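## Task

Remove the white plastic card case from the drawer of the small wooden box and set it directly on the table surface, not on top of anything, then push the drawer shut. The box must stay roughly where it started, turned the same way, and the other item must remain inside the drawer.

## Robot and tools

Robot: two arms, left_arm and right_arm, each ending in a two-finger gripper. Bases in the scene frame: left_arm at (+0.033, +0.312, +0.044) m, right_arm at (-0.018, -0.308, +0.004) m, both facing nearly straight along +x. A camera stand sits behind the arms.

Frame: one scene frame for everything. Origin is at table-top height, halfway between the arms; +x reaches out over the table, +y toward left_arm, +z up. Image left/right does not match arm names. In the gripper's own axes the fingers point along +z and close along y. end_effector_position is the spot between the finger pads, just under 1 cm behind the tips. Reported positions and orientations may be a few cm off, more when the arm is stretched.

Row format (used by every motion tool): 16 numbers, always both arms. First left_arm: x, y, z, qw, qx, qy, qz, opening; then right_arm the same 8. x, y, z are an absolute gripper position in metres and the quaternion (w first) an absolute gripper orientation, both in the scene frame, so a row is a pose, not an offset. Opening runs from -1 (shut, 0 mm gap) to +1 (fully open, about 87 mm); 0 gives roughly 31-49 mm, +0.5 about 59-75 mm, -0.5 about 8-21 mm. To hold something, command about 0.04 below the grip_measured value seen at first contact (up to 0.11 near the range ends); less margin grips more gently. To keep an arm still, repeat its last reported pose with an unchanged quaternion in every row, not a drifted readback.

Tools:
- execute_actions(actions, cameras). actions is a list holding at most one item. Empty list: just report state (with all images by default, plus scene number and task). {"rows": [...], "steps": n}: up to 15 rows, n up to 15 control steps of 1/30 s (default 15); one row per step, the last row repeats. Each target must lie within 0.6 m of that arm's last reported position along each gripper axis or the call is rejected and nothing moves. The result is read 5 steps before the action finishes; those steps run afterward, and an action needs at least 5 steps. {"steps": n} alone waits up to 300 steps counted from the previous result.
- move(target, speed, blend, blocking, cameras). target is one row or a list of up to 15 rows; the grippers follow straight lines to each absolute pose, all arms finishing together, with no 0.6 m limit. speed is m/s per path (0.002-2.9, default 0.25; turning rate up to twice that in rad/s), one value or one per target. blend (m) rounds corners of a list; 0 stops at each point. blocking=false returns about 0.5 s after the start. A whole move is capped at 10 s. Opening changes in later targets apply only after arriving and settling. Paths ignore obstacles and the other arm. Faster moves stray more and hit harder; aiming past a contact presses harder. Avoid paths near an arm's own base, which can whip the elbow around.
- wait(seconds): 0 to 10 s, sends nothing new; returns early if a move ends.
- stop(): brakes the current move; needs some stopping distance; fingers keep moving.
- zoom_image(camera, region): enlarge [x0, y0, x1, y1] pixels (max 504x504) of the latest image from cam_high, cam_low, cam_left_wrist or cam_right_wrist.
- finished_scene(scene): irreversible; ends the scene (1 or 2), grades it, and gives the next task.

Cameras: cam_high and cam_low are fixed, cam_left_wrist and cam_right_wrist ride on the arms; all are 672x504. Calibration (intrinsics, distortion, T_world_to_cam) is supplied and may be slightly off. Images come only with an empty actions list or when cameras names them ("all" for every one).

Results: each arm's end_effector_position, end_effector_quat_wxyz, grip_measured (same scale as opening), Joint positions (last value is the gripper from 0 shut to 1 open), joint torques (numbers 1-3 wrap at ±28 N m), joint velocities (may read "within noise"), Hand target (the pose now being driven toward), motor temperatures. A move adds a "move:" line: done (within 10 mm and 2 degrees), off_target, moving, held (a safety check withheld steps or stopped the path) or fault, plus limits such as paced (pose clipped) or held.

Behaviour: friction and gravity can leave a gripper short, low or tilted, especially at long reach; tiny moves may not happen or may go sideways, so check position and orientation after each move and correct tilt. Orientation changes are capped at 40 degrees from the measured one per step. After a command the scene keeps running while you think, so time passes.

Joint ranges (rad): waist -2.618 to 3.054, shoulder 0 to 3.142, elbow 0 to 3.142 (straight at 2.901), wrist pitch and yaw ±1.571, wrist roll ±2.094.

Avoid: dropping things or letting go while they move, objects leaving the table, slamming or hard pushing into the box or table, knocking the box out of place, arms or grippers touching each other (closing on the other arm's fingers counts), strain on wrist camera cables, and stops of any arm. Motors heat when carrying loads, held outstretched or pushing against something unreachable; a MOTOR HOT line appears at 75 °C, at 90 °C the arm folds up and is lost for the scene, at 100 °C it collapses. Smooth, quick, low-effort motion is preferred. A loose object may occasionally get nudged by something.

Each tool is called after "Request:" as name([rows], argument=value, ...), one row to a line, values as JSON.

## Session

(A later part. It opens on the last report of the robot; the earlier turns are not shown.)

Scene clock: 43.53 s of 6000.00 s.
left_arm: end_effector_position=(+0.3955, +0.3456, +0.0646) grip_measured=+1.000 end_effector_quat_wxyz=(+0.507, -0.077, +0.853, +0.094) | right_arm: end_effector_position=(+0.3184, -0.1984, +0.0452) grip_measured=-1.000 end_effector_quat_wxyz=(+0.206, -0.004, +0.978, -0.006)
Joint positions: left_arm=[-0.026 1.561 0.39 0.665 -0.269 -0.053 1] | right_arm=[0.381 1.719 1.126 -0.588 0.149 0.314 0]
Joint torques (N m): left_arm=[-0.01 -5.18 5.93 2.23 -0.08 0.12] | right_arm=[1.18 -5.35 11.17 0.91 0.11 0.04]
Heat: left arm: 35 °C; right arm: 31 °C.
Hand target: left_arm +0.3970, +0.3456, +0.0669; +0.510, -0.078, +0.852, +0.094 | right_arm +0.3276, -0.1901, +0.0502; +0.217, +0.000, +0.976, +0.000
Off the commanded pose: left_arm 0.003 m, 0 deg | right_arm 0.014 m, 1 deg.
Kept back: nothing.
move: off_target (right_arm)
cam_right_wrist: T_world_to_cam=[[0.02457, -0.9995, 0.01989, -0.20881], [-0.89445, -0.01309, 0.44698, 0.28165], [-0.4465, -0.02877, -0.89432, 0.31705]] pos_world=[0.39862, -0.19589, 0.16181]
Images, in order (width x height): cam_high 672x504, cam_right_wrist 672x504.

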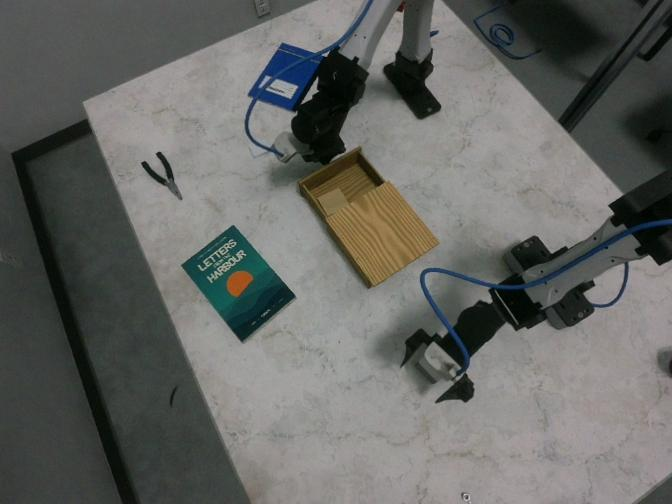

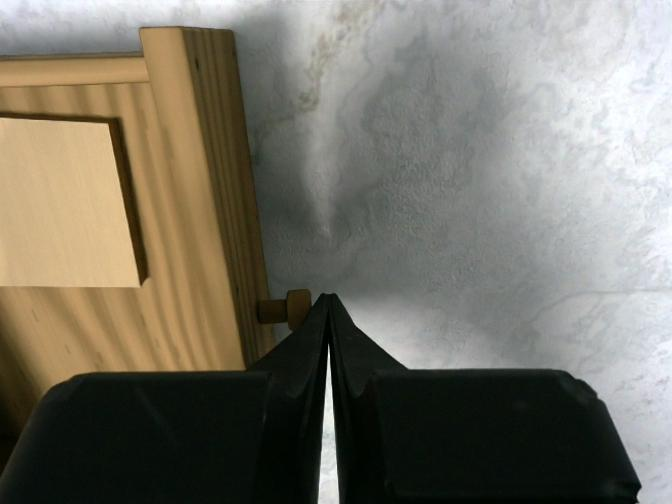

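Request:
move([
  [0.33,0.20,0.15,0.2164,0,0.9763,0,-1,0.328,-0.19,0.050,0.2164,0,0.9763,0,-1],
  [0.33,0.175,0.045,0.2164,0,0.9763,0,-1,0.328,-0.19,0.050,0.2164,0,0.9763,0,-1],
], cameras=["cam_left_wrist","cam_high","cam_low"], speed=0.2)

Scene clock: 48.07 s of 6000.00 s.
left_arm: end_effector_position=(+0.3313, +0.1738, +0.0512) grip_measured=-0.999 end_effector_quat_wxyz=(+0.217, +0.002, +0.976, -0.007) | right_arm: end_effector_position=(+0.3183, -0.1985, +0.0452) grip_measured=-1.000 end_effector_quat_wxyz=(+0.206, -0.002, +0.979, -0.006)
Joint positions: left_arm=[-0.475 1.67 0.914 -0.414 -0.183 -0.438 0.001] | right_arm=[0.381 1.72 1.127 -0.59 0.15 0.317 0]
Joint torques (N m): left_arm=[-0.51 -5.48 5.38 1.54 -0.26 0.07] | right_arm=[1.18 -5.22 11.23 0.94 0.08 0.02]
Heat: left arm: 35 °C; right arm: 31 °C.
Hand target: left_arm +0.3299, +0.1751, +0.0451; +0.216, +0.000, +0.976, +0.000 | right_arm +0.3276, -0.1900, +0.0501; +0.216, +0.000, +0.976, +0.000
Off the commanded pose: left_arm 0.006 m, 1 deg | right_arm 0.014 m, 1 deg.
Kept back: nothing.
move: off_target (right_arm)
cam_left_wrist: T_world_to_cam=[[-0.00407, -0.99999, 0.00131, 0.17318], [-0.91688, 0.00425, 0.39913, 0.30737], [-0.39913, 0.00043, -0.91689, 0.32366]] pos_world=[0.41171, 0.17173, 0.17386]
Images, in order (width x height): cam_high 672x504, cam_low 672x504, cam_left_wrist 672x504.

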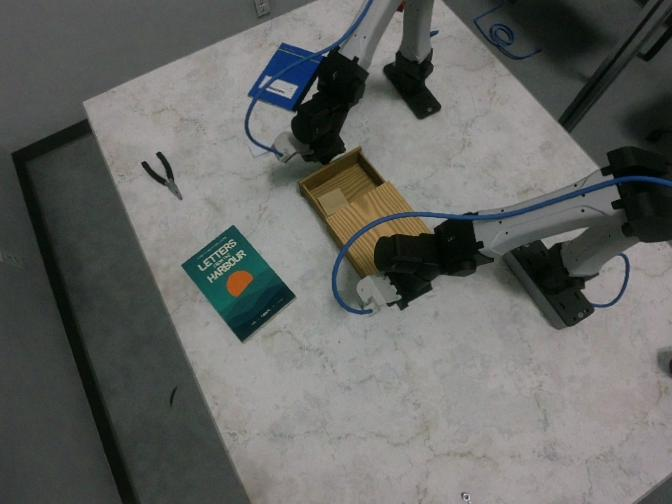

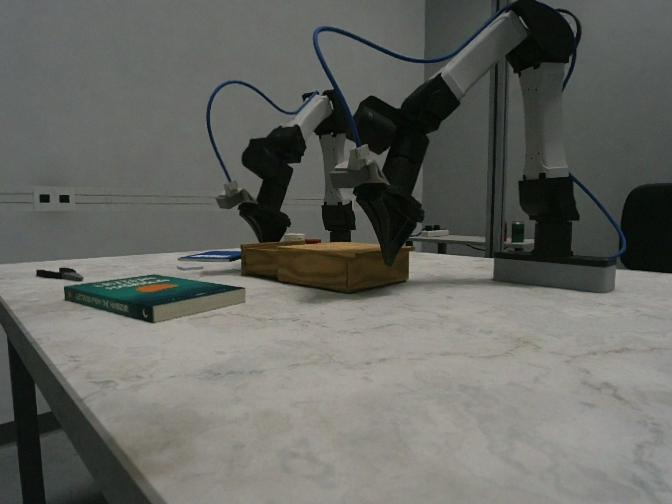

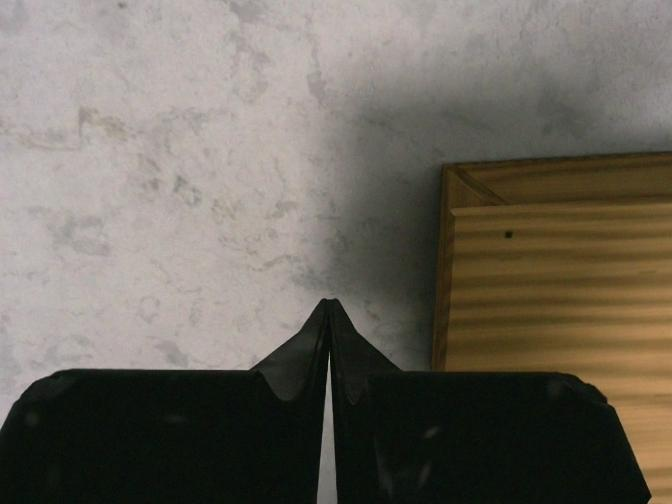

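Request:
move(target=[0.33,0.115,0.045,0.2164,0,0.9763,0,-1,0.330,-0.18,0.050,0.2164,0,0.9763,0,-1], cameras=["cam_left_wrist","cam_high","cam_right_wrist"], speed=0.07)

Scene clock: 49.60 s of 6000.00 s.
left_arm: end_effector_position=(+0.3238, +0.1413, +0.0440) grip_measured=-0.999 end_effector_quat_wxyz=(+0.210, +0.006, +0.977, +0.039) | right_arm: end_effector_position=(+0.3191, -0.2006, +0.0457) grip_measured=-1.000 end_effector_quat_wxyz=(+0.204, +0.000, +0.979, -0.028)
Joint positions: left_arm=[-0.621 1.778 1.021 -0.504 -0.304 -0.566 0] | right_arm=[0.396 1.736 1.15 -0.617 0.196 0.33 0]
Joint torques (N m): left_arm=[-2.11 -5.93 8.51 1.7 0.24 -0.22] | right_arm=[2.3 -5.23 11.34 1.07 -0.22 0.11]
Heat: left arm: 35 °C; right arm: 31 °C.
Hand target: left_arm +0.3289, +0.1159, +0.0462; +0.216, +0.001, +0.976, +0.000 | right_arm +0.3290, -0.1804, +0.0507; +0.216, +0.000, +0.976, +0.000
Off the commanded pose: left_arm 0.027 m, 5 deg | right_arm 0.024 m, 4 deg.
Kept back: nothing.
move: off_target (left_arm, right_arm)
cam_left_wrist: T_world_to_cam=[[0.00777, -0.99588, -0.0903, 0.14017], [-0.91071, -0.04434, 0.41065, 0.30779], [-0.41297, 0.07905, -0.90731, 0.30709]] pos_world=[0.40604, 0.12896, 0.16489]
cam_right_wrist: T_world_to_cam=[[0.00737, -0.99803, 0.06233, -0.20721], [-0.89245, 0.02155, 0.45064, 0.28816], [-0.4511, -0.05895, -0.89053, 0.31286]] pos_world=[0.39983, -0.19457, 0.16167]
Images, in order (width x height): cam_high 672x504, cam_left_wrist 672x504, cam_right_wrist 672x504.

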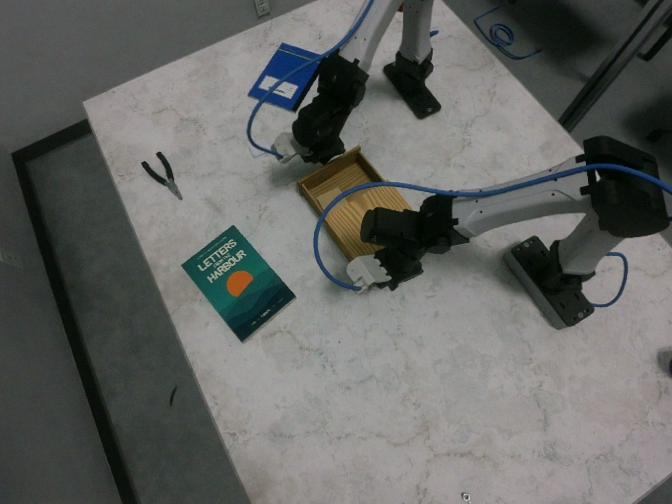

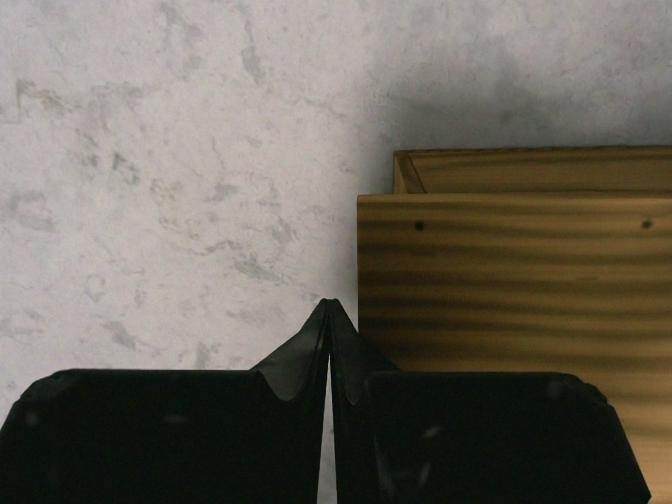

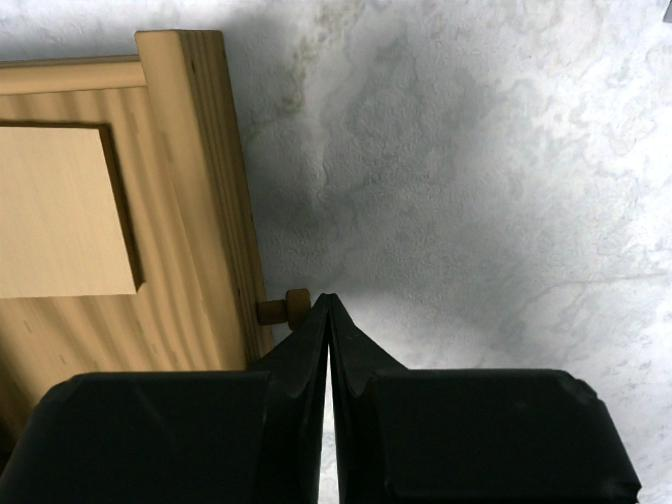

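Request:
move(target=[0.33,0.080,0.048,0.2164,0,0.9763,0,-1,0.330,-0.150,0.050,0.2164,0,0.9763,0,-1], cameras=["cam_left_wrist","cam_high","cam_right_wrist"], speed=0.06)

Scene clock: 50.80 s of 6000.00 s.
left_arm: end_effector_position=(+0.3186, +0.1191, +0.0453) grip_measured=-0.999 end_effector_quat_wxyz=(+0.200, +0.012, +0.978, +0.060) | right_arm: end_effector_position=(+0.3183, -0.1804, +0.0472) grip_measured=-1.000 end_effector_quat_wxyz=(+0.202, -0.002, +0.978, -0.045)
Joint positions: left_arm=[-0.696 1.849 1.123 -0.601 -0.345 -0.633 0] | right_arm=[0.469 1.777 1.208 -0.663 0.249 0.393 0]
Joint torques (N m): left_arm=[-2.58 -6.68 9.4 1.93 0.36 -0.27] | right_arm=[3 -5.27 11.49 1.2 -0.48 0.2]
Heat: left arm: 35 °C; right arm: 31 °C.
Hand target: left_arm +0.3280, +0.0818, +0.0511; +0.215, +0.002, +0.977, +0.000 | right_arm +0.3282, -0.1509, +0.0514; +0.216, -0.001, +0.976, +0.000
Off the commanded pose: left_arm 0.041 m, 7 deg | right_arm 0.033 m, 5 deg.
Kept back: nothing.
move: off_target (left_arm, right_arm)
cam_left_wrist: T_world_to_cam=[[0.00332, -0.99094, -0.13428, 0.12116], [-0.90191, -0.06097, 0.42761, 0.29993], [-0.43192, 0.11969, -0.89394, 0.3085]] pos_world=[0.40336, 0.10143, 0.1638]
cam_right_wrist: T_world_to_cam=[[0.00459, -0.9955, 0.09462, -0.18732], [-0.89095, 0.0389, 0.45244, 0.28897], [-0.45408, -0.08638, -0.88676, 0.31097]] pos_world=[0.39952, -0.17086, 0.16274]
Images, in order (width x height): cam_high 672x504, cam_left_wrist 672x504, cam_right_wrist 672x504.

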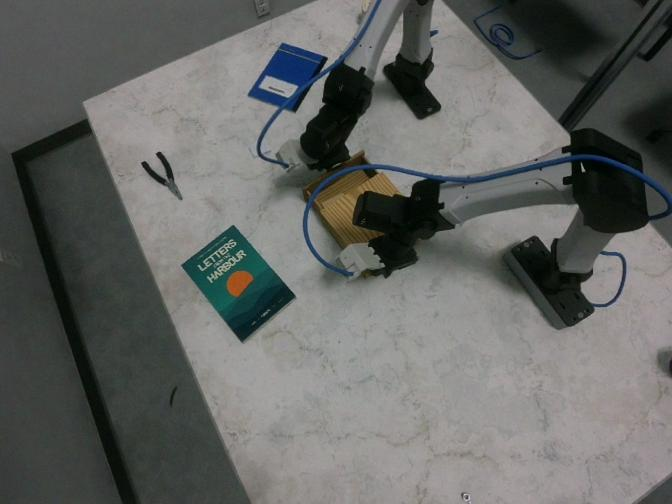

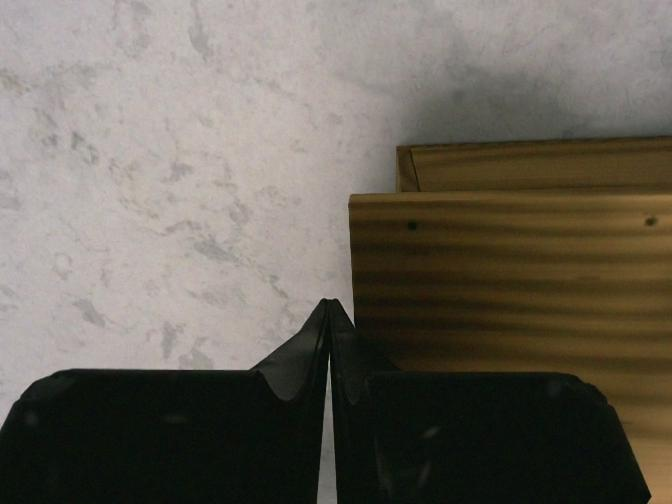

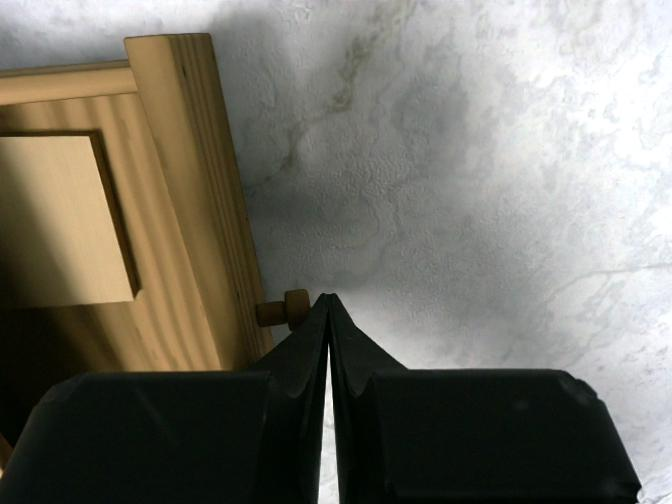

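Request:
move(target=[0.33,0.060,0.048,0.2164,0,0.9763,0,-1,0.332,-0.125,0.050,0.2164,0,0.9763,0,-1], cameras=["cam_left_wrist","cam_high","cam_right_wrist"], speed=0.06)

Request:
move(target=[0.33,0.045,0.048,0.2164,0,0.9763,0,-1,0.332,-0.11,0.050,0.2164,0,0.9763,0,-1], cameras=["cam_left_wrist","cam_high","cam_right_wrist"], speed=0.06)

Scene clock: 51.83 s of 6000.00 s.
left_arm: end_effector_position=(+0.3173, +0.1076, +0.0475) grip_measured=-0.999 end_effector_quat_wxyz=(+0.197, +0.014, +0.978, +0.074) | right_arm: end_effector_position=(+0.3179, -0.1615, +0.0478) grip_measured=-1.000 end_effector_quat_wxyz=(+0.198, -0.004, +0.979, -0.054)
Joint positions: left_arm=[-0.734 1.891 1.189 -0.662 -0.372 -0.67 0] | right_arm=[0.525 1.824 1.272 -0.711 0.279 0.444 0]
Joint torques (N m): left_arm=[-2.78 -6.82 9.54 2.11 0.5 -0.37] | right_arm=[3.11 -5.52 11.62 1.36 -0.53 0.28]
Heat: left arm: 36 °C; right arm: 31 °C.
Hand target: left_arm +0.3271, +0.0626, +0.0525; +0.214, +0.002, +0.977, +0.001 | right_arm +0.3295, -0.1264, +0.0522; +0.215, -0.002, +0.977, +0.000
Off the commanded pose: left_arm 0.049 m, 9 deg | right_arm 0.039 m, 7 deg.
Kept back: nothing.
move: off_target (left_arm, right_arm)
cam_left_wrist: T_world_to_cam=[[0.00412, -0.98659, -0.16318, 0.1107], [-0.89943, -0.07498, 0.43059, 0.29773], [-0.43705, 0.14499, -0.88767, 0.30988]] pos_world=[0.40276, 0.08661, 0.16494]
cam_right_wrist: T_world_to_cam=[[0.00568, -0.99348, 0.11386, -0.1694], [-0.88646, 0.04769, 0.46034, 0.28715], [-0.46277, -0.10355, -0.88041, 0.31264]] pos_world=[0.40019, -0.14962, 0.16235]
Images, in order (width x height): cam_high 672x504, cam_left_wrist 672x504, cam_right_wrist 672x504.

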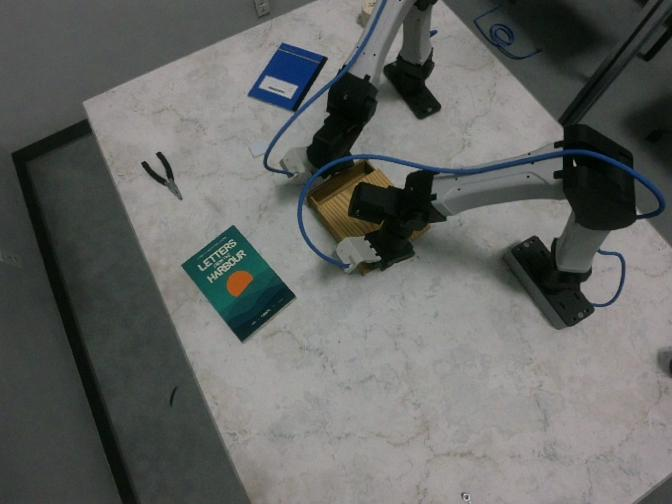

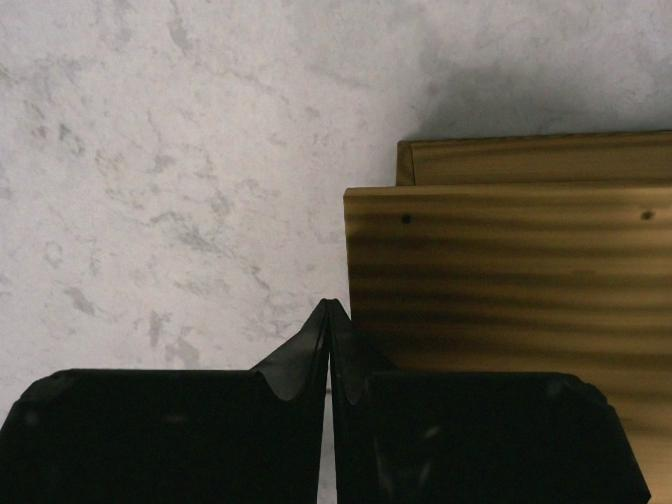

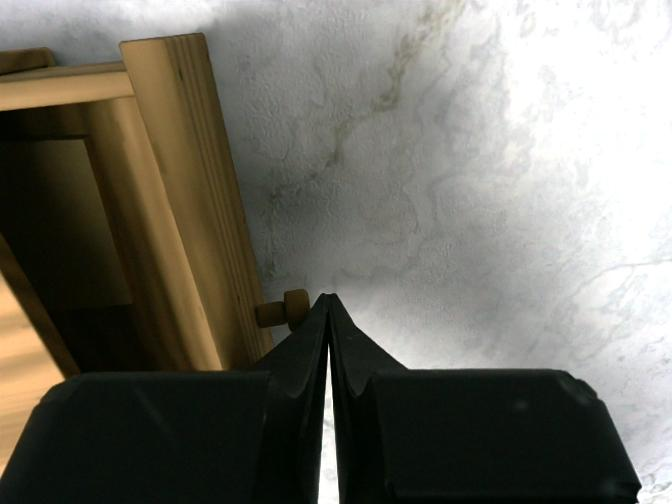

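Scene clock: 52.67 s of 6000.00 s.
left_arm: end_effector_position=(+0.3173, +0.0943, +0.0502) grip_measured=-0.999 end_effector_quat_wxyz=(+0.200, +0.014, +0.977, +0.072) | right_arm: end_effector_position=(+0.3138, -0.1742, +0.0483) grip_measured=-1.000 end_effector_quat_wxyz=(+0.189, -0.003, +0.978, -0.090)
Joint positions: left_arm=[-0.763 1.913 1.232 -0.685 -0.38 -0.699 0] | right_arm=[0.527 1.833 1.284 -0.761 0.337 0.446 0]
Joint torques (N m): left_arm=[-2.02 -7.17 9.18 2.05 0.47 -0.24] | right_arm=[0.58 -7.57 7.62 1 -0.17 -0.05]
Heat: left arm: 36 °C; right arm: 31 °C.
Hand target: left_arm +0.3267, +0.0532, +0.0537; +0.214, +0.003, +0.977, +0.001 | right_arm +0.3174, -0.1616, +0.0484; +0.197, -0.003, +0.978, -0.063
Off the commanded pose: left_arm 0.051 m, 9 deg | right_arm 0.067 m, 11 deg.
Kept back: nothing.
move: held (right_arm; a check stopped the path), off_target (left_arm; braked when a check withheld steps of right_arm); limits=held
pose unreachable (right arm): on one or more control steps of this call this arm could not follow its commanded pose, so it was not sent that pose on those steps. It may still have moved: this result reports where it is.
cause: moving toward the commanded pose would bring a part of the arm too close to another arm (this arm's wrist (the part past joint 4) and the left arm's wrist (the part past joint 4), along the way the arms are being sent, or toward where that arm still pushes).
cam_left_wrist: T_world_to_cam=[[0.00469, -0.98722, -0.15927, 0.0977], [-0.90266, -0.07272, 0.42417, 0.29669], [-0.43033, 0.14178, -0.89147, 0.31256]] pos_world=[0.40186, 0.07371, 0.16835]
cam_right_wrist: T_world_to_cam=[[-0.00884, -0.9831, 0.18288, -0.17909], [-0.87822, 0.09509, 0.4687, 0.28917], [-0.47817, -0.15647, -0.86422, 0.30468]] pos_world=[0.39806, -0.15588, 0.16053]
Images, in order (width x height): cam_high 672x504, cam_left_wrist 672x504, cam_right_wrist 672x504.

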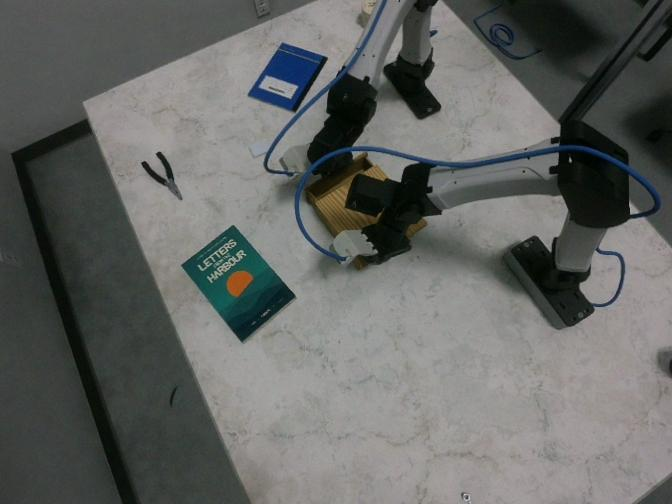

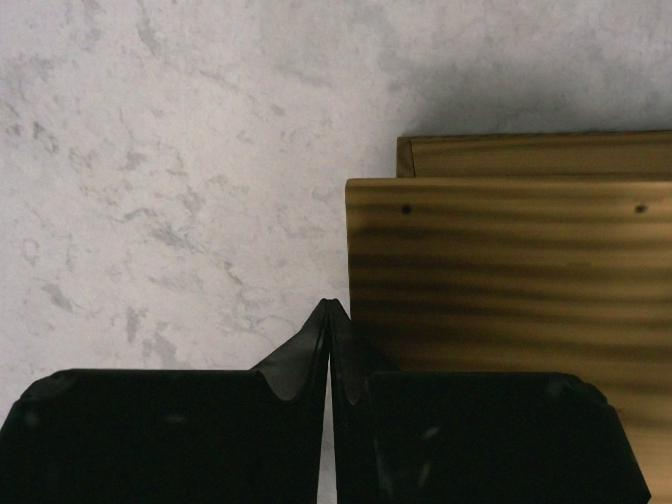

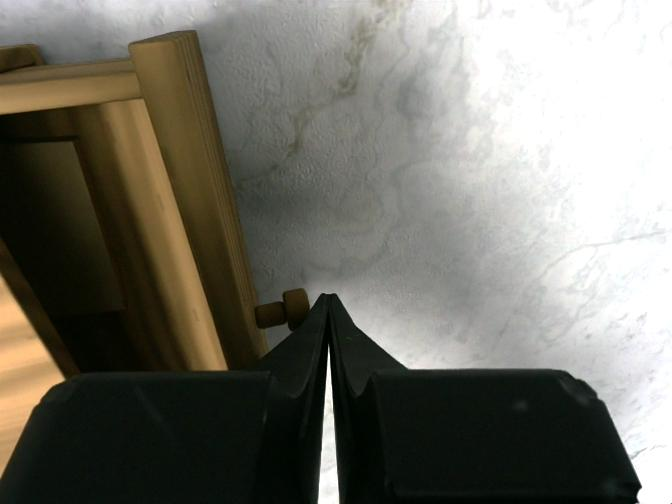

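Request:
move([
  [0.325,0.13,0.06,0.2164,0,0.9763,0,-1,0.315,-0.25,0.06,0.2164,0,0.9763,0,-1],
  [0.325,0.14,0.055,0.3596,0.3160,0.8682,-0.1309,-1,0.300,-0.25,0.055,0.3596,-0.3160,0.8682,0.1309,-1],
], cameras=["all"], speed=0.2)

Scene clock: 57.17 s of 6000.00 s.
left_arm: end_effector_position=(+0.3248, +0.1411, +0.0508) grip_measured=-0.999 end_effector_quat_wxyz=(+0.350, +0.312, +0.875, -0.123) | right_arm: end_effector_position=(+0.2945, -0.2502, +0.0460) grip_measured=-1.000 end_effector_quat_wxyz=(+0.337, -0.309, +0.879, +0.133)
Joint positions: left_arm=[-0.472 1.507 0.579 0.109 0.14 0.152 0] | right_arm=[0.025 1.42 0.713 -0.26 -0.46 -0.536 0]
Joint torques (N m): left_arm=[0.54 -6.48 5.29 2.1 0.19 0.23] | right_arm=[-0.72 -6.17 7.25 1.39 -0.39 -0.32]
Heat: left arm: 36 °C; right arm: 31 °C.
Hand target: left_arm +0.3250, +0.1400, +0.0550; +0.360, +0.316, +0.868, -0.131 | right_arm +0.2999, -0.2501, +0.0551; +0.359, -0.316, +0.868, +0.130
Off the commanded pose: left_arm 0.004 m, 2 deg | right_arm 0.011 m, 3 deg.
Kept back: nothing.
move: off_target (right_arm)
cam_left_wrist: T_world_to_cam=[[-0.62621, -0.77954, -0.01343, 0.3122], [-0.77735, 0.62294, 0.08763, 0.18477], [-0.05995, 0.06531, -0.99606, 0.20542]] pos_world=[0.35144, 0.11485, 0.19261]
cam_right_wrist: T_world_to_cam=[[0.64594, -0.76329, -0.01216, -0.3824], [-0.75505, -0.64115, 0.13719, 0.07528], [-0.11252, -0.07944, -0.99047, 0.19895]] pos_world=[0.32623, -0.22781, 0.18208]

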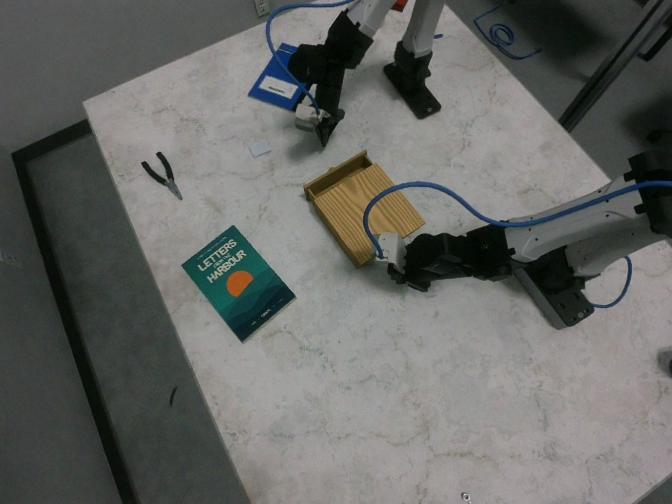

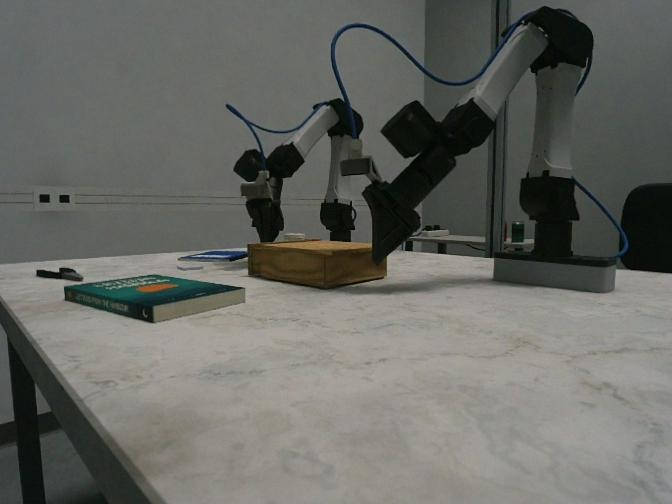

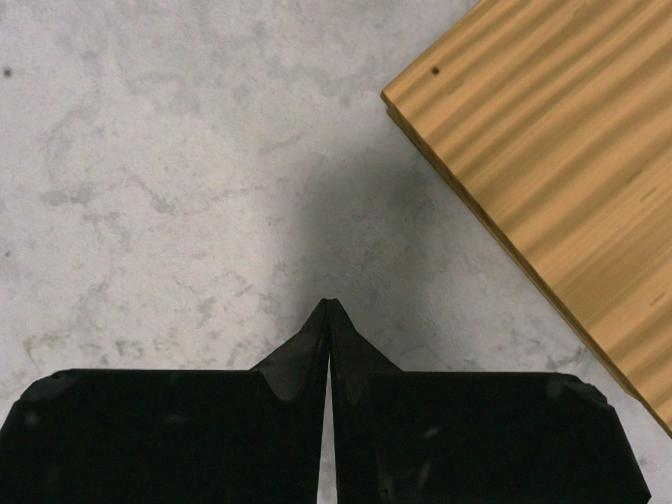

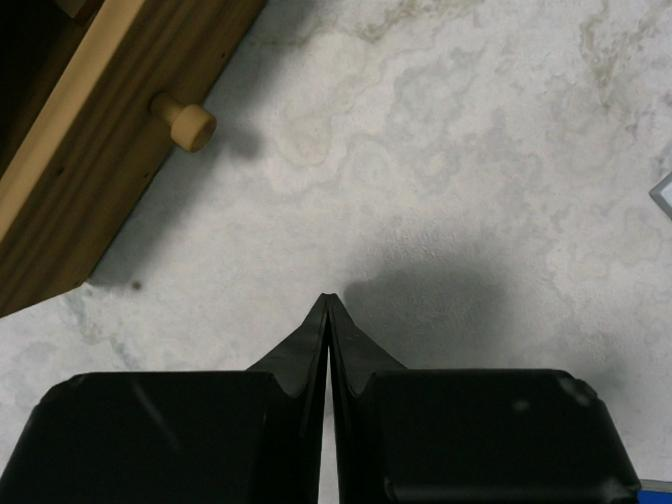

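Request:
move([
  [0.292,0.14,0.055,0.3596,0.3160,0.8682,-0.1309,-1,0.287,-0.24,0.06,0.3596,-0.3160,0.8682,0.1309,-1],
  [0.292,0.095,0.055,0.3596,0.3160,0.8682,-0.1309,-1,0.288,-0.19,0.06,0.3596,-0.3160,0.8682,0.1309,-1],
], cameras=["all"], speed=0.07)

Scene clock: 59.80 s of 6000.00 s.
left_arm: end_effector_position=(+0.2832, +0.1009, +0.0489) grip_measured=-0.999 end_effector_quat_wxyz=(+0.347, +0.322, +0.871, -0.133) | right_arm: end_effector_position=(+0.2818, -0.1921, +0.0547) grip_measured=-1.000 end_effector_quat_wxyz=(+0.345, -0.319, +0.872, +0.135)
Joint positions: left_arm=[-0.689 1.464 0.529 0.125 0.019 0.007 0] | right_arm=[0.261 1.357 0.676 -0.195 -0.332 -0.349 0]
Joint torques (N m): left_arm=[-0.49 -3.82 8.34 2.14 -0.14 0.07] | right_arm=[0.83 -4.38 8.12 1.57 -0.11 -0.05]
Heat: left arm: 36 °C; right arm: 31 °C.
Hand target: left_arm +0.2917, +0.0952, +0.0553; +0.360, +0.316, +0.868, -0.131 | right_arm +0.2878, -0.1900, +0.0602; +0.359, -0.316, +0.868, +0.131
Off the commanded pose: left_arm 0.012 m, 2 deg | right_arm 0.008 m, 2 deg.
Kept back: nothing.
move: off_target (left_arm)
cam_left_wrist: T_world_to_cam=[[-0.6477, -0.76189, -0.00252, 0.25846], [-0.75905, 0.64499, 0.08848, 0.17029], [-0.06578, 0.05922, -0.99608, 0.20595]] pos_world=[0.31021, 0.07489, 0.19073]
cam_right_wrist: T_world_to_cam=[[0.6622, -0.74932, -0.00282, -0.3322], [-0.74371, -0.6577, 0.11971, 0.09643], [-0.09155, -0.07718, -0.99281, 0.20548]] pos_world=[0.31051, -0.16965, 0.19153]

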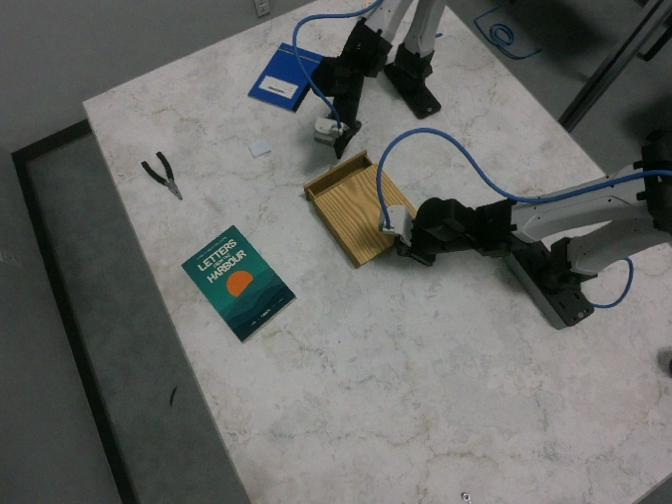

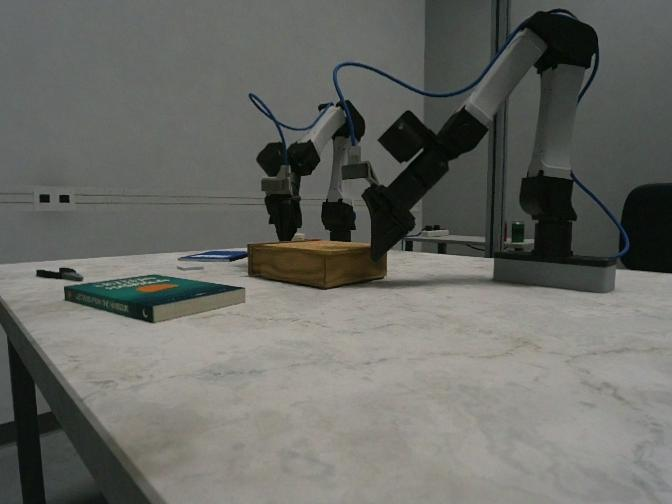

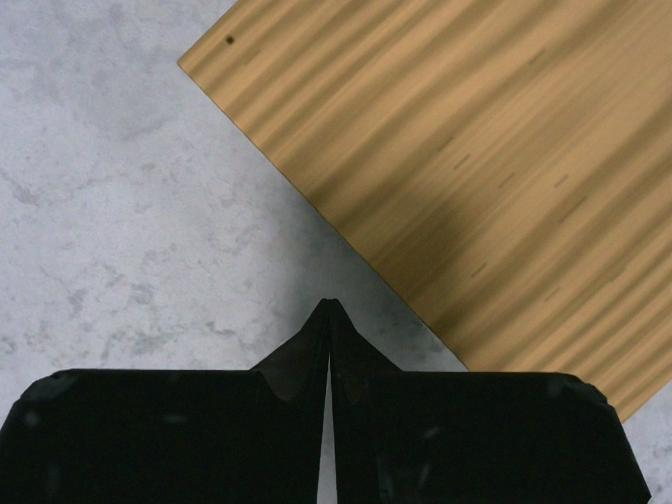

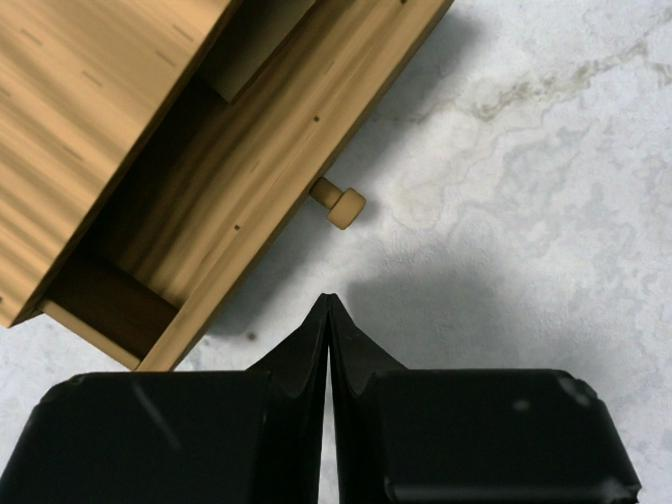

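Request:
move(target=[0.297,0.068,0.055,0.3596,0.3160,0.8682,-0.1309,-1,0.300,-0.150,0.06,0.3596,-0.3160,0.8682,0.1309,-1], cameras=["cam_high","cam_left_wrist","cam_right_wrist"], speed=0.06)

Scene clock: 61.23 s of 6000.00 s.
left_arm: end_effector_position=(+0.2893, +0.0851, +0.0451) grip_measured=-0.999 end_effector_quat_wxyz=(+0.343, +0.317, +0.877, -0.113) | right_arm: end_effector_position=(+0.2851, -0.1703, +0.0465) grip_measured=-1.000 end_effector_quat_wxyz=(+0.332, -0.310, +0.884, +0.110)
Joint positions: left_arm=[-0.747 1.546 0.599 0.114 -0.058 -0.034 0] | right_arm=[0.382 1.421 0.708 -0.168 -0.197 -0.251 0]
Joint torques (N m): left_arm=[-1.2 -4.44 8.87 2.26 0.11 0.02] | right_arm=[2.3 -3.26 11.48 1.82 -0.48 0.03]
Heat: left arm: 37 °C; right arm: 31 °C.
Hand target: left_arm +0.2962, +0.0688, +0.0556; +0.359, +0.316, +0.868, -0.131 | right_arm +0.2981, -0.1510, +0.0611; +0.359, -0.317, +0.868, +0.131
Off the commanded pose: left_arm 0.021 m, 3 deg | right_arm 0.029 m, 4 deg.
Kept back: nothing.
move: off_target (left_arm, right_arm)
cam_left_wrist: T_world_to_cam=[[-0.62898, -0.7768, -0.03097, 0.24752], [-0.77465, 0.62289, 0.10921, 0.19082], [-0.06555, 0.09268, -0.99354, 0.20054]] pos_world=[0.31664, 0.05483, 0.18607]
cam_right_wrist: T_world_to_cam=[[0.63332, -0.77351, 0.02408, -0.3152], [-0.76575, -0.62185, 0.16411, 0.12438], [-0.11196, -0.12237, -0.98615, 0.19713]] pos_world=[0.31694, -0.14235, 0.18158]

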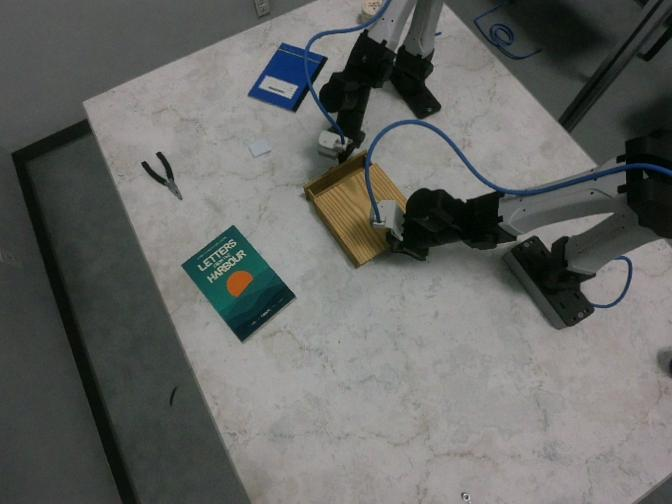

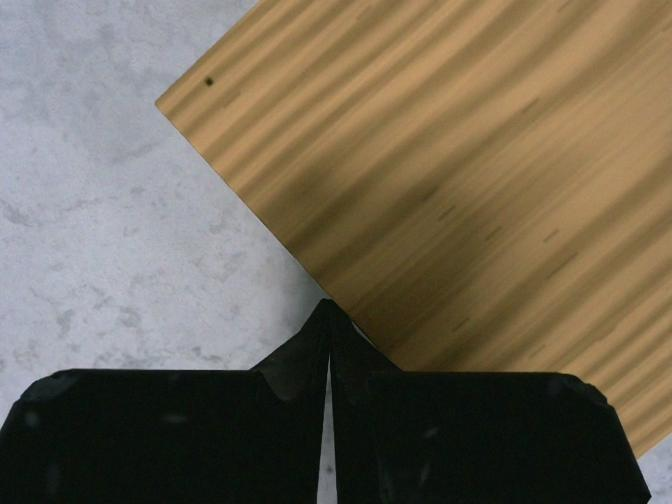

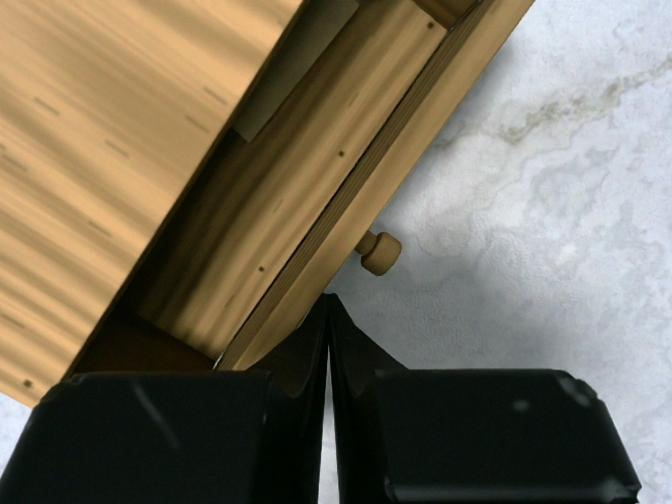

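Request:
move(target=[0.300,0.045,0.056,0.3596,0.3160,0.8682,-0.1309,-1,0.302,-0.115,0.062,0.3596,-0.3160,0.8682,0.1309,-1], cameras=["cam_high","cam_left_wrist","cam_right_wrist"], speed=0.06)

Scene clock: 62.50 s of 6000.00 s.
left_arm: end_effector_position=(+0.2958, +0.0826, +0.0443) grip_measured=-0.999 end_effector_quat_wxyz=(+0.341, +0.310, +0.884, -0.075) | right_arm: end_effector_position=(+0.2885, -0.1465, +0.0472) grip_measured=-1.000 end_effector_quat_wxyz=(+0.329, -0.306, +0.889, +0.092)
Joint positions: left_arm=[-0.784 1.593 0.662 0.06 -0.153 -0.059 0] | right_arm=[0.486 1.473 0.761 -0.168 -0.094 -0.173 0]
Joint torques (N m): left_arm=[-2.51 -4.48 9.48 2.6 0.6 -0.13] | right_arm=[3.19 -3.6 11.89 1.95 -0.65 0.09]
Heat: left arm: 37 °C; right arm: 31 °C.
Hand target: left_arm +0.2977, +0.0477, +0.0586; +0.359, +0.317, +0.868, -0.130 | right_arm +0.2992, -0.1169, +0.0639; +0.359, -0.317, +0.868, +0.131
Off the commanded pose: left_arm 0.040 m, 7 deg | right_arm 0.037 m, 6 deg.
Kept back: nothing.
move: off_target (left_arm, right_arm)
cam_left_wrist: T_world_to_cam=[[-0.59384, -0.79957, -0.08967, 0.24377], [-0.80246, 0.58049, 0.13812, 0.20809], [-0.05839, 0.15398, -0.98635, 0.19277]] pos_world=[0.323, 0.04443, 0.18326]
cam_right_wrist: T_world_to_cam=[[0.61729, -0.78512, 0.05036, -0.29729], [-0.77867, -0.60058, 0.1816, 0.14772], [-0.11233, -0.15131, -0.98208, 0.19677]] pos_world=[0.32064, -0.11492, 0.18139]

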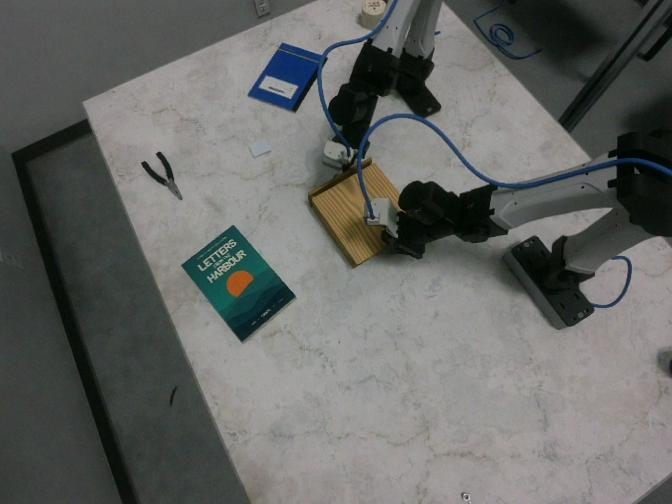

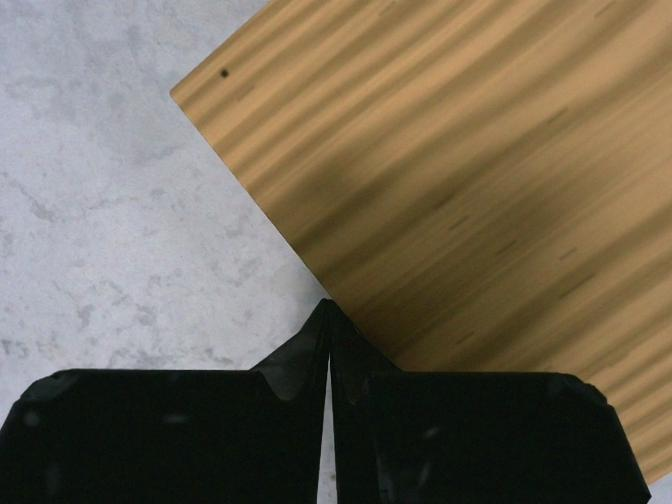

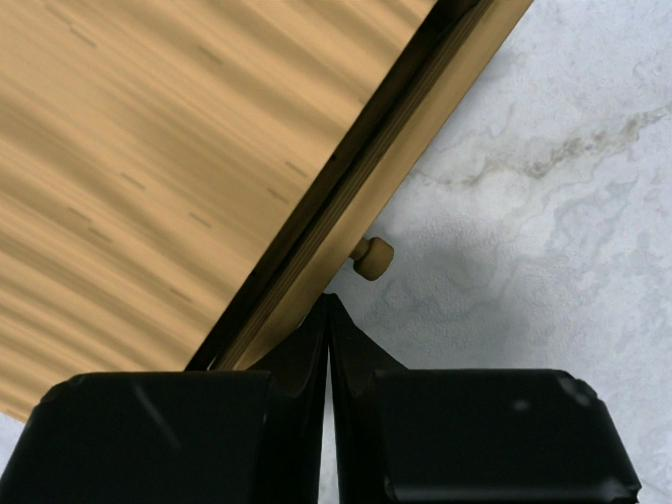

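Request:
move(target=[0.300,0.036,0.056,0.3596,0.3160,0.8682,-0.1309,-1,0.305,-0.090,0.062,0.3596,-0.3160,0.8682,0.1309,-1], cameras=["cam_high","cam_left_wrist","cam_right_wrist"], speed=0.05)

Request:
zoom_image(camera="cam_high", region=[230, 130, 430, 300])

Scene clock: 63.70 s of 6000.00 s.
left_arm: end_effector_position=(+0.2963, +0.0823, +0.0444) grip_measured=-0.999 end_effector_quat_wxyz=(+0.339, +0.308, +0.887, -0.059) | right_arm: end_effector_position=(+0.2928, -0.1363, +0.0467) grip_measured=-1.000 end_effector_quat_wxyz=(+0.326, -0.299, +0.894, +0.068)
Joint positions: left_arm=[-0.801 1.606 0.684 0.03 -0.19 -0.069 0] | right_arm=[0.544 1.516 0.807 -0.183 -0.009 -0.129 0]
Joint torques (N m): left_arm=[-2.96 -4.29 9.76 2.75 0.79 -0.16] | right_arm=[4.38 -3.62 12.31 2.06 -0.96 0.1]
Heat: left arm: 37 °C; right arm: 32 °C.
Hand target: left_arm +0.2967, +0.0400, +0.0599; +0.358, +0.318, +0.868, -0.129 | right_arm +0.3003, -0.0937, +0.0653; +0.358, -0.318, +0.868, +0.130
Off the commanded pose: left_arm 0.048 m, 9 deg | right_arm 0.050 m, 9 deg.
Kept back: nothing.
move: off_target (left_arm, right_arm)
cam_left_wrist: T_world_to_cam=[[-0.58144, -0.80548, -0.11456, 0.24173], [-0.81157, 0.56432, 0.15133, 0.21191], [-0.05725, 0.18096, -0.98182, 0.19024]] pos_world=[0.32342, 0.04069, 0.18241]
cam_right_wrist: T_world_to_cam=[[0.59239, -0.80109, 0.08563, -0.28844], [-0.79765, -0.56825, 0.2021, 0.16636], [-0.11324, -0.18802, -0.97562, 0.19323]] pos_world=[0.32544, -0.1002, 0.1796]

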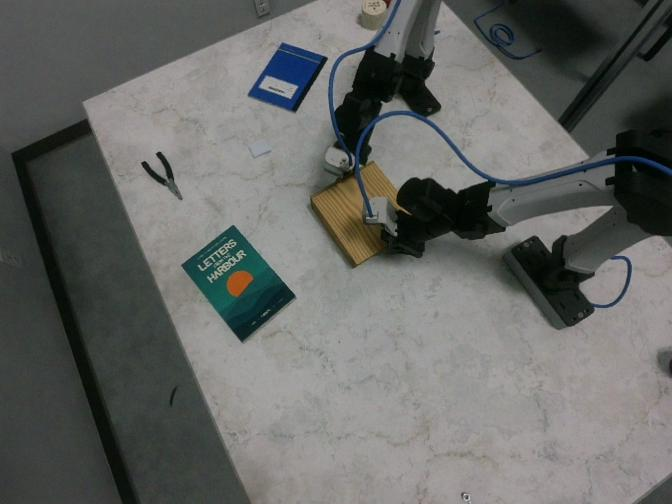

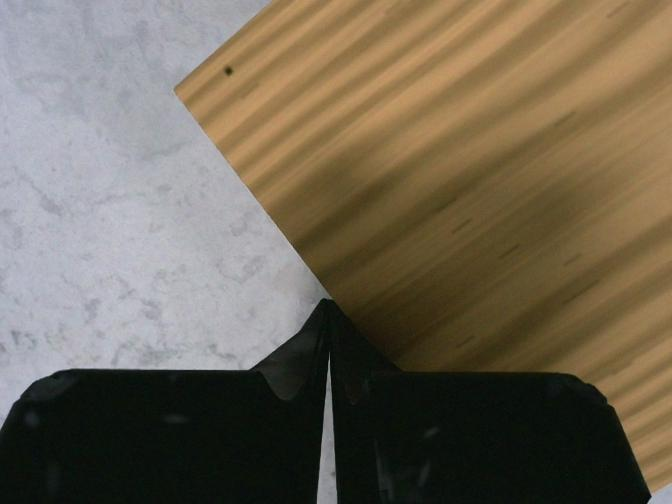

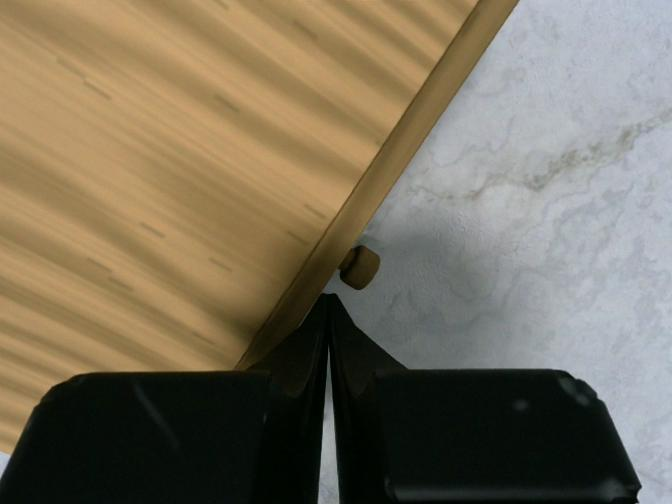

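Scaled by 2.520 from the camera's image (finer frame: 960x720).

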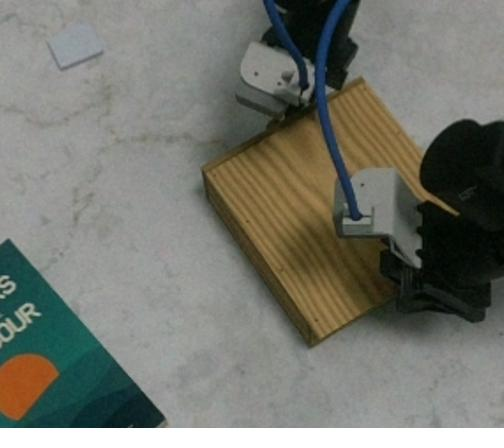

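Request:
move(target=[0.300,0.042,0.056,0.3596,0.3160,0.8682,-0.1309,-1,0.307,-0.068,0.062,0.3596,-0.3160,0.8682,0.1309,-1], cameras=["cam_high","cam_right_wrist"], speed=0.05)

Request:
zoom_image(camera="cam_high", region=[230, 130, 430, 300])

Scene clock: 64.83 s of 6000.00 s.
left_arm: end_effector_position=(+0.2984, +0.0855, +0.0447) grip_measured=-0.999 end_effector_quat_wxyz=(+0.341, +0.304, +0.888, -0.051) | right_arm: end_effector_position=(+0.2946, -0.1336, +0.0474) grip_measured=-1.000 end_effector_quat_wxyz=(+0.320, -0.292, +0.900, +0.036)
Joint positions: left_arm=[-0.799 1.606 0.685 0.028 -0.207 -0.07 0] | right_arm=[0.587 1.545 0.851 -0.225 0.079 -0.098 0]
Joint torques (N m): left_arm=[-1.95 -5.34 8.55 2.76 0.98 -0.03] | right_arm=[5.53 -3.32 12.56 2.33 -1.44 0.23]
Heat: left arm: 37 °C; right arm: 32 °C.
Hand target: left_arm +0.2973, +0.0456, +0.0599; +0.358, +0.318, +0.868, -0.127 | right_arm +0.2990, -0.0747, +0.0681; +0.356, -0.320, +0.869, +0.128
Off the commanded pose: left_arm 0.045 m, 10 deg | right_arm 0.068 m, 13 deg.
Kept back: nothing.
move: off_target (left_arm, right_arm)
cam_right_wrist: T_world_to_cam=[[0.56384, -0.81522, 0.13228, -0.28307], [-0.81733, -0.52781, 0.23105, 0.17903], [-0.11854, -0.23839, -0.96391, 0.18896]] pos_world=[0.32833, -0.09123, 0.17822]

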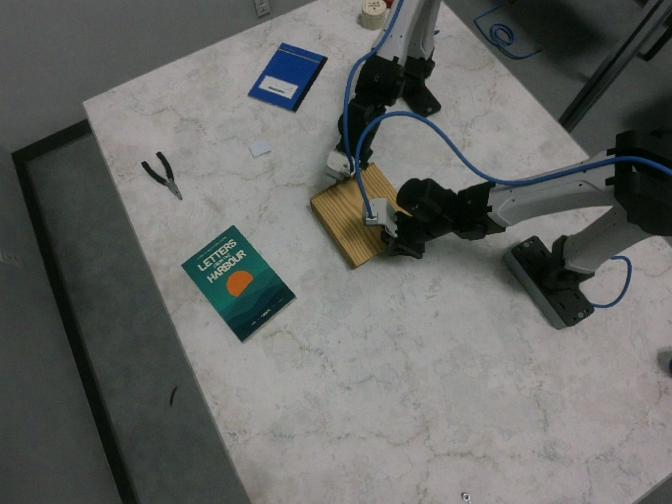

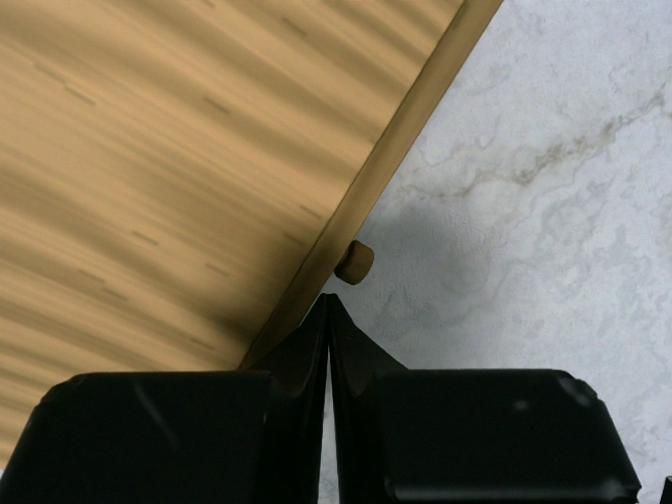

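Scaled by 2.520 from the camera's image (finer frame: 960x720).

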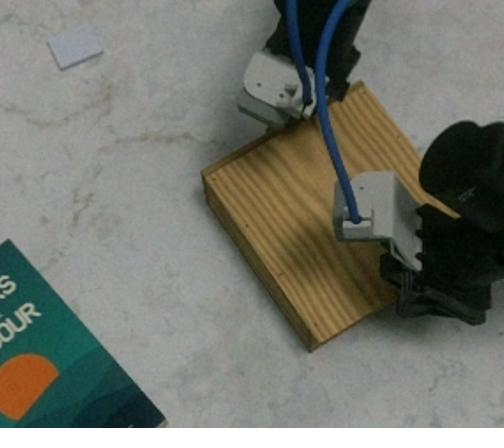

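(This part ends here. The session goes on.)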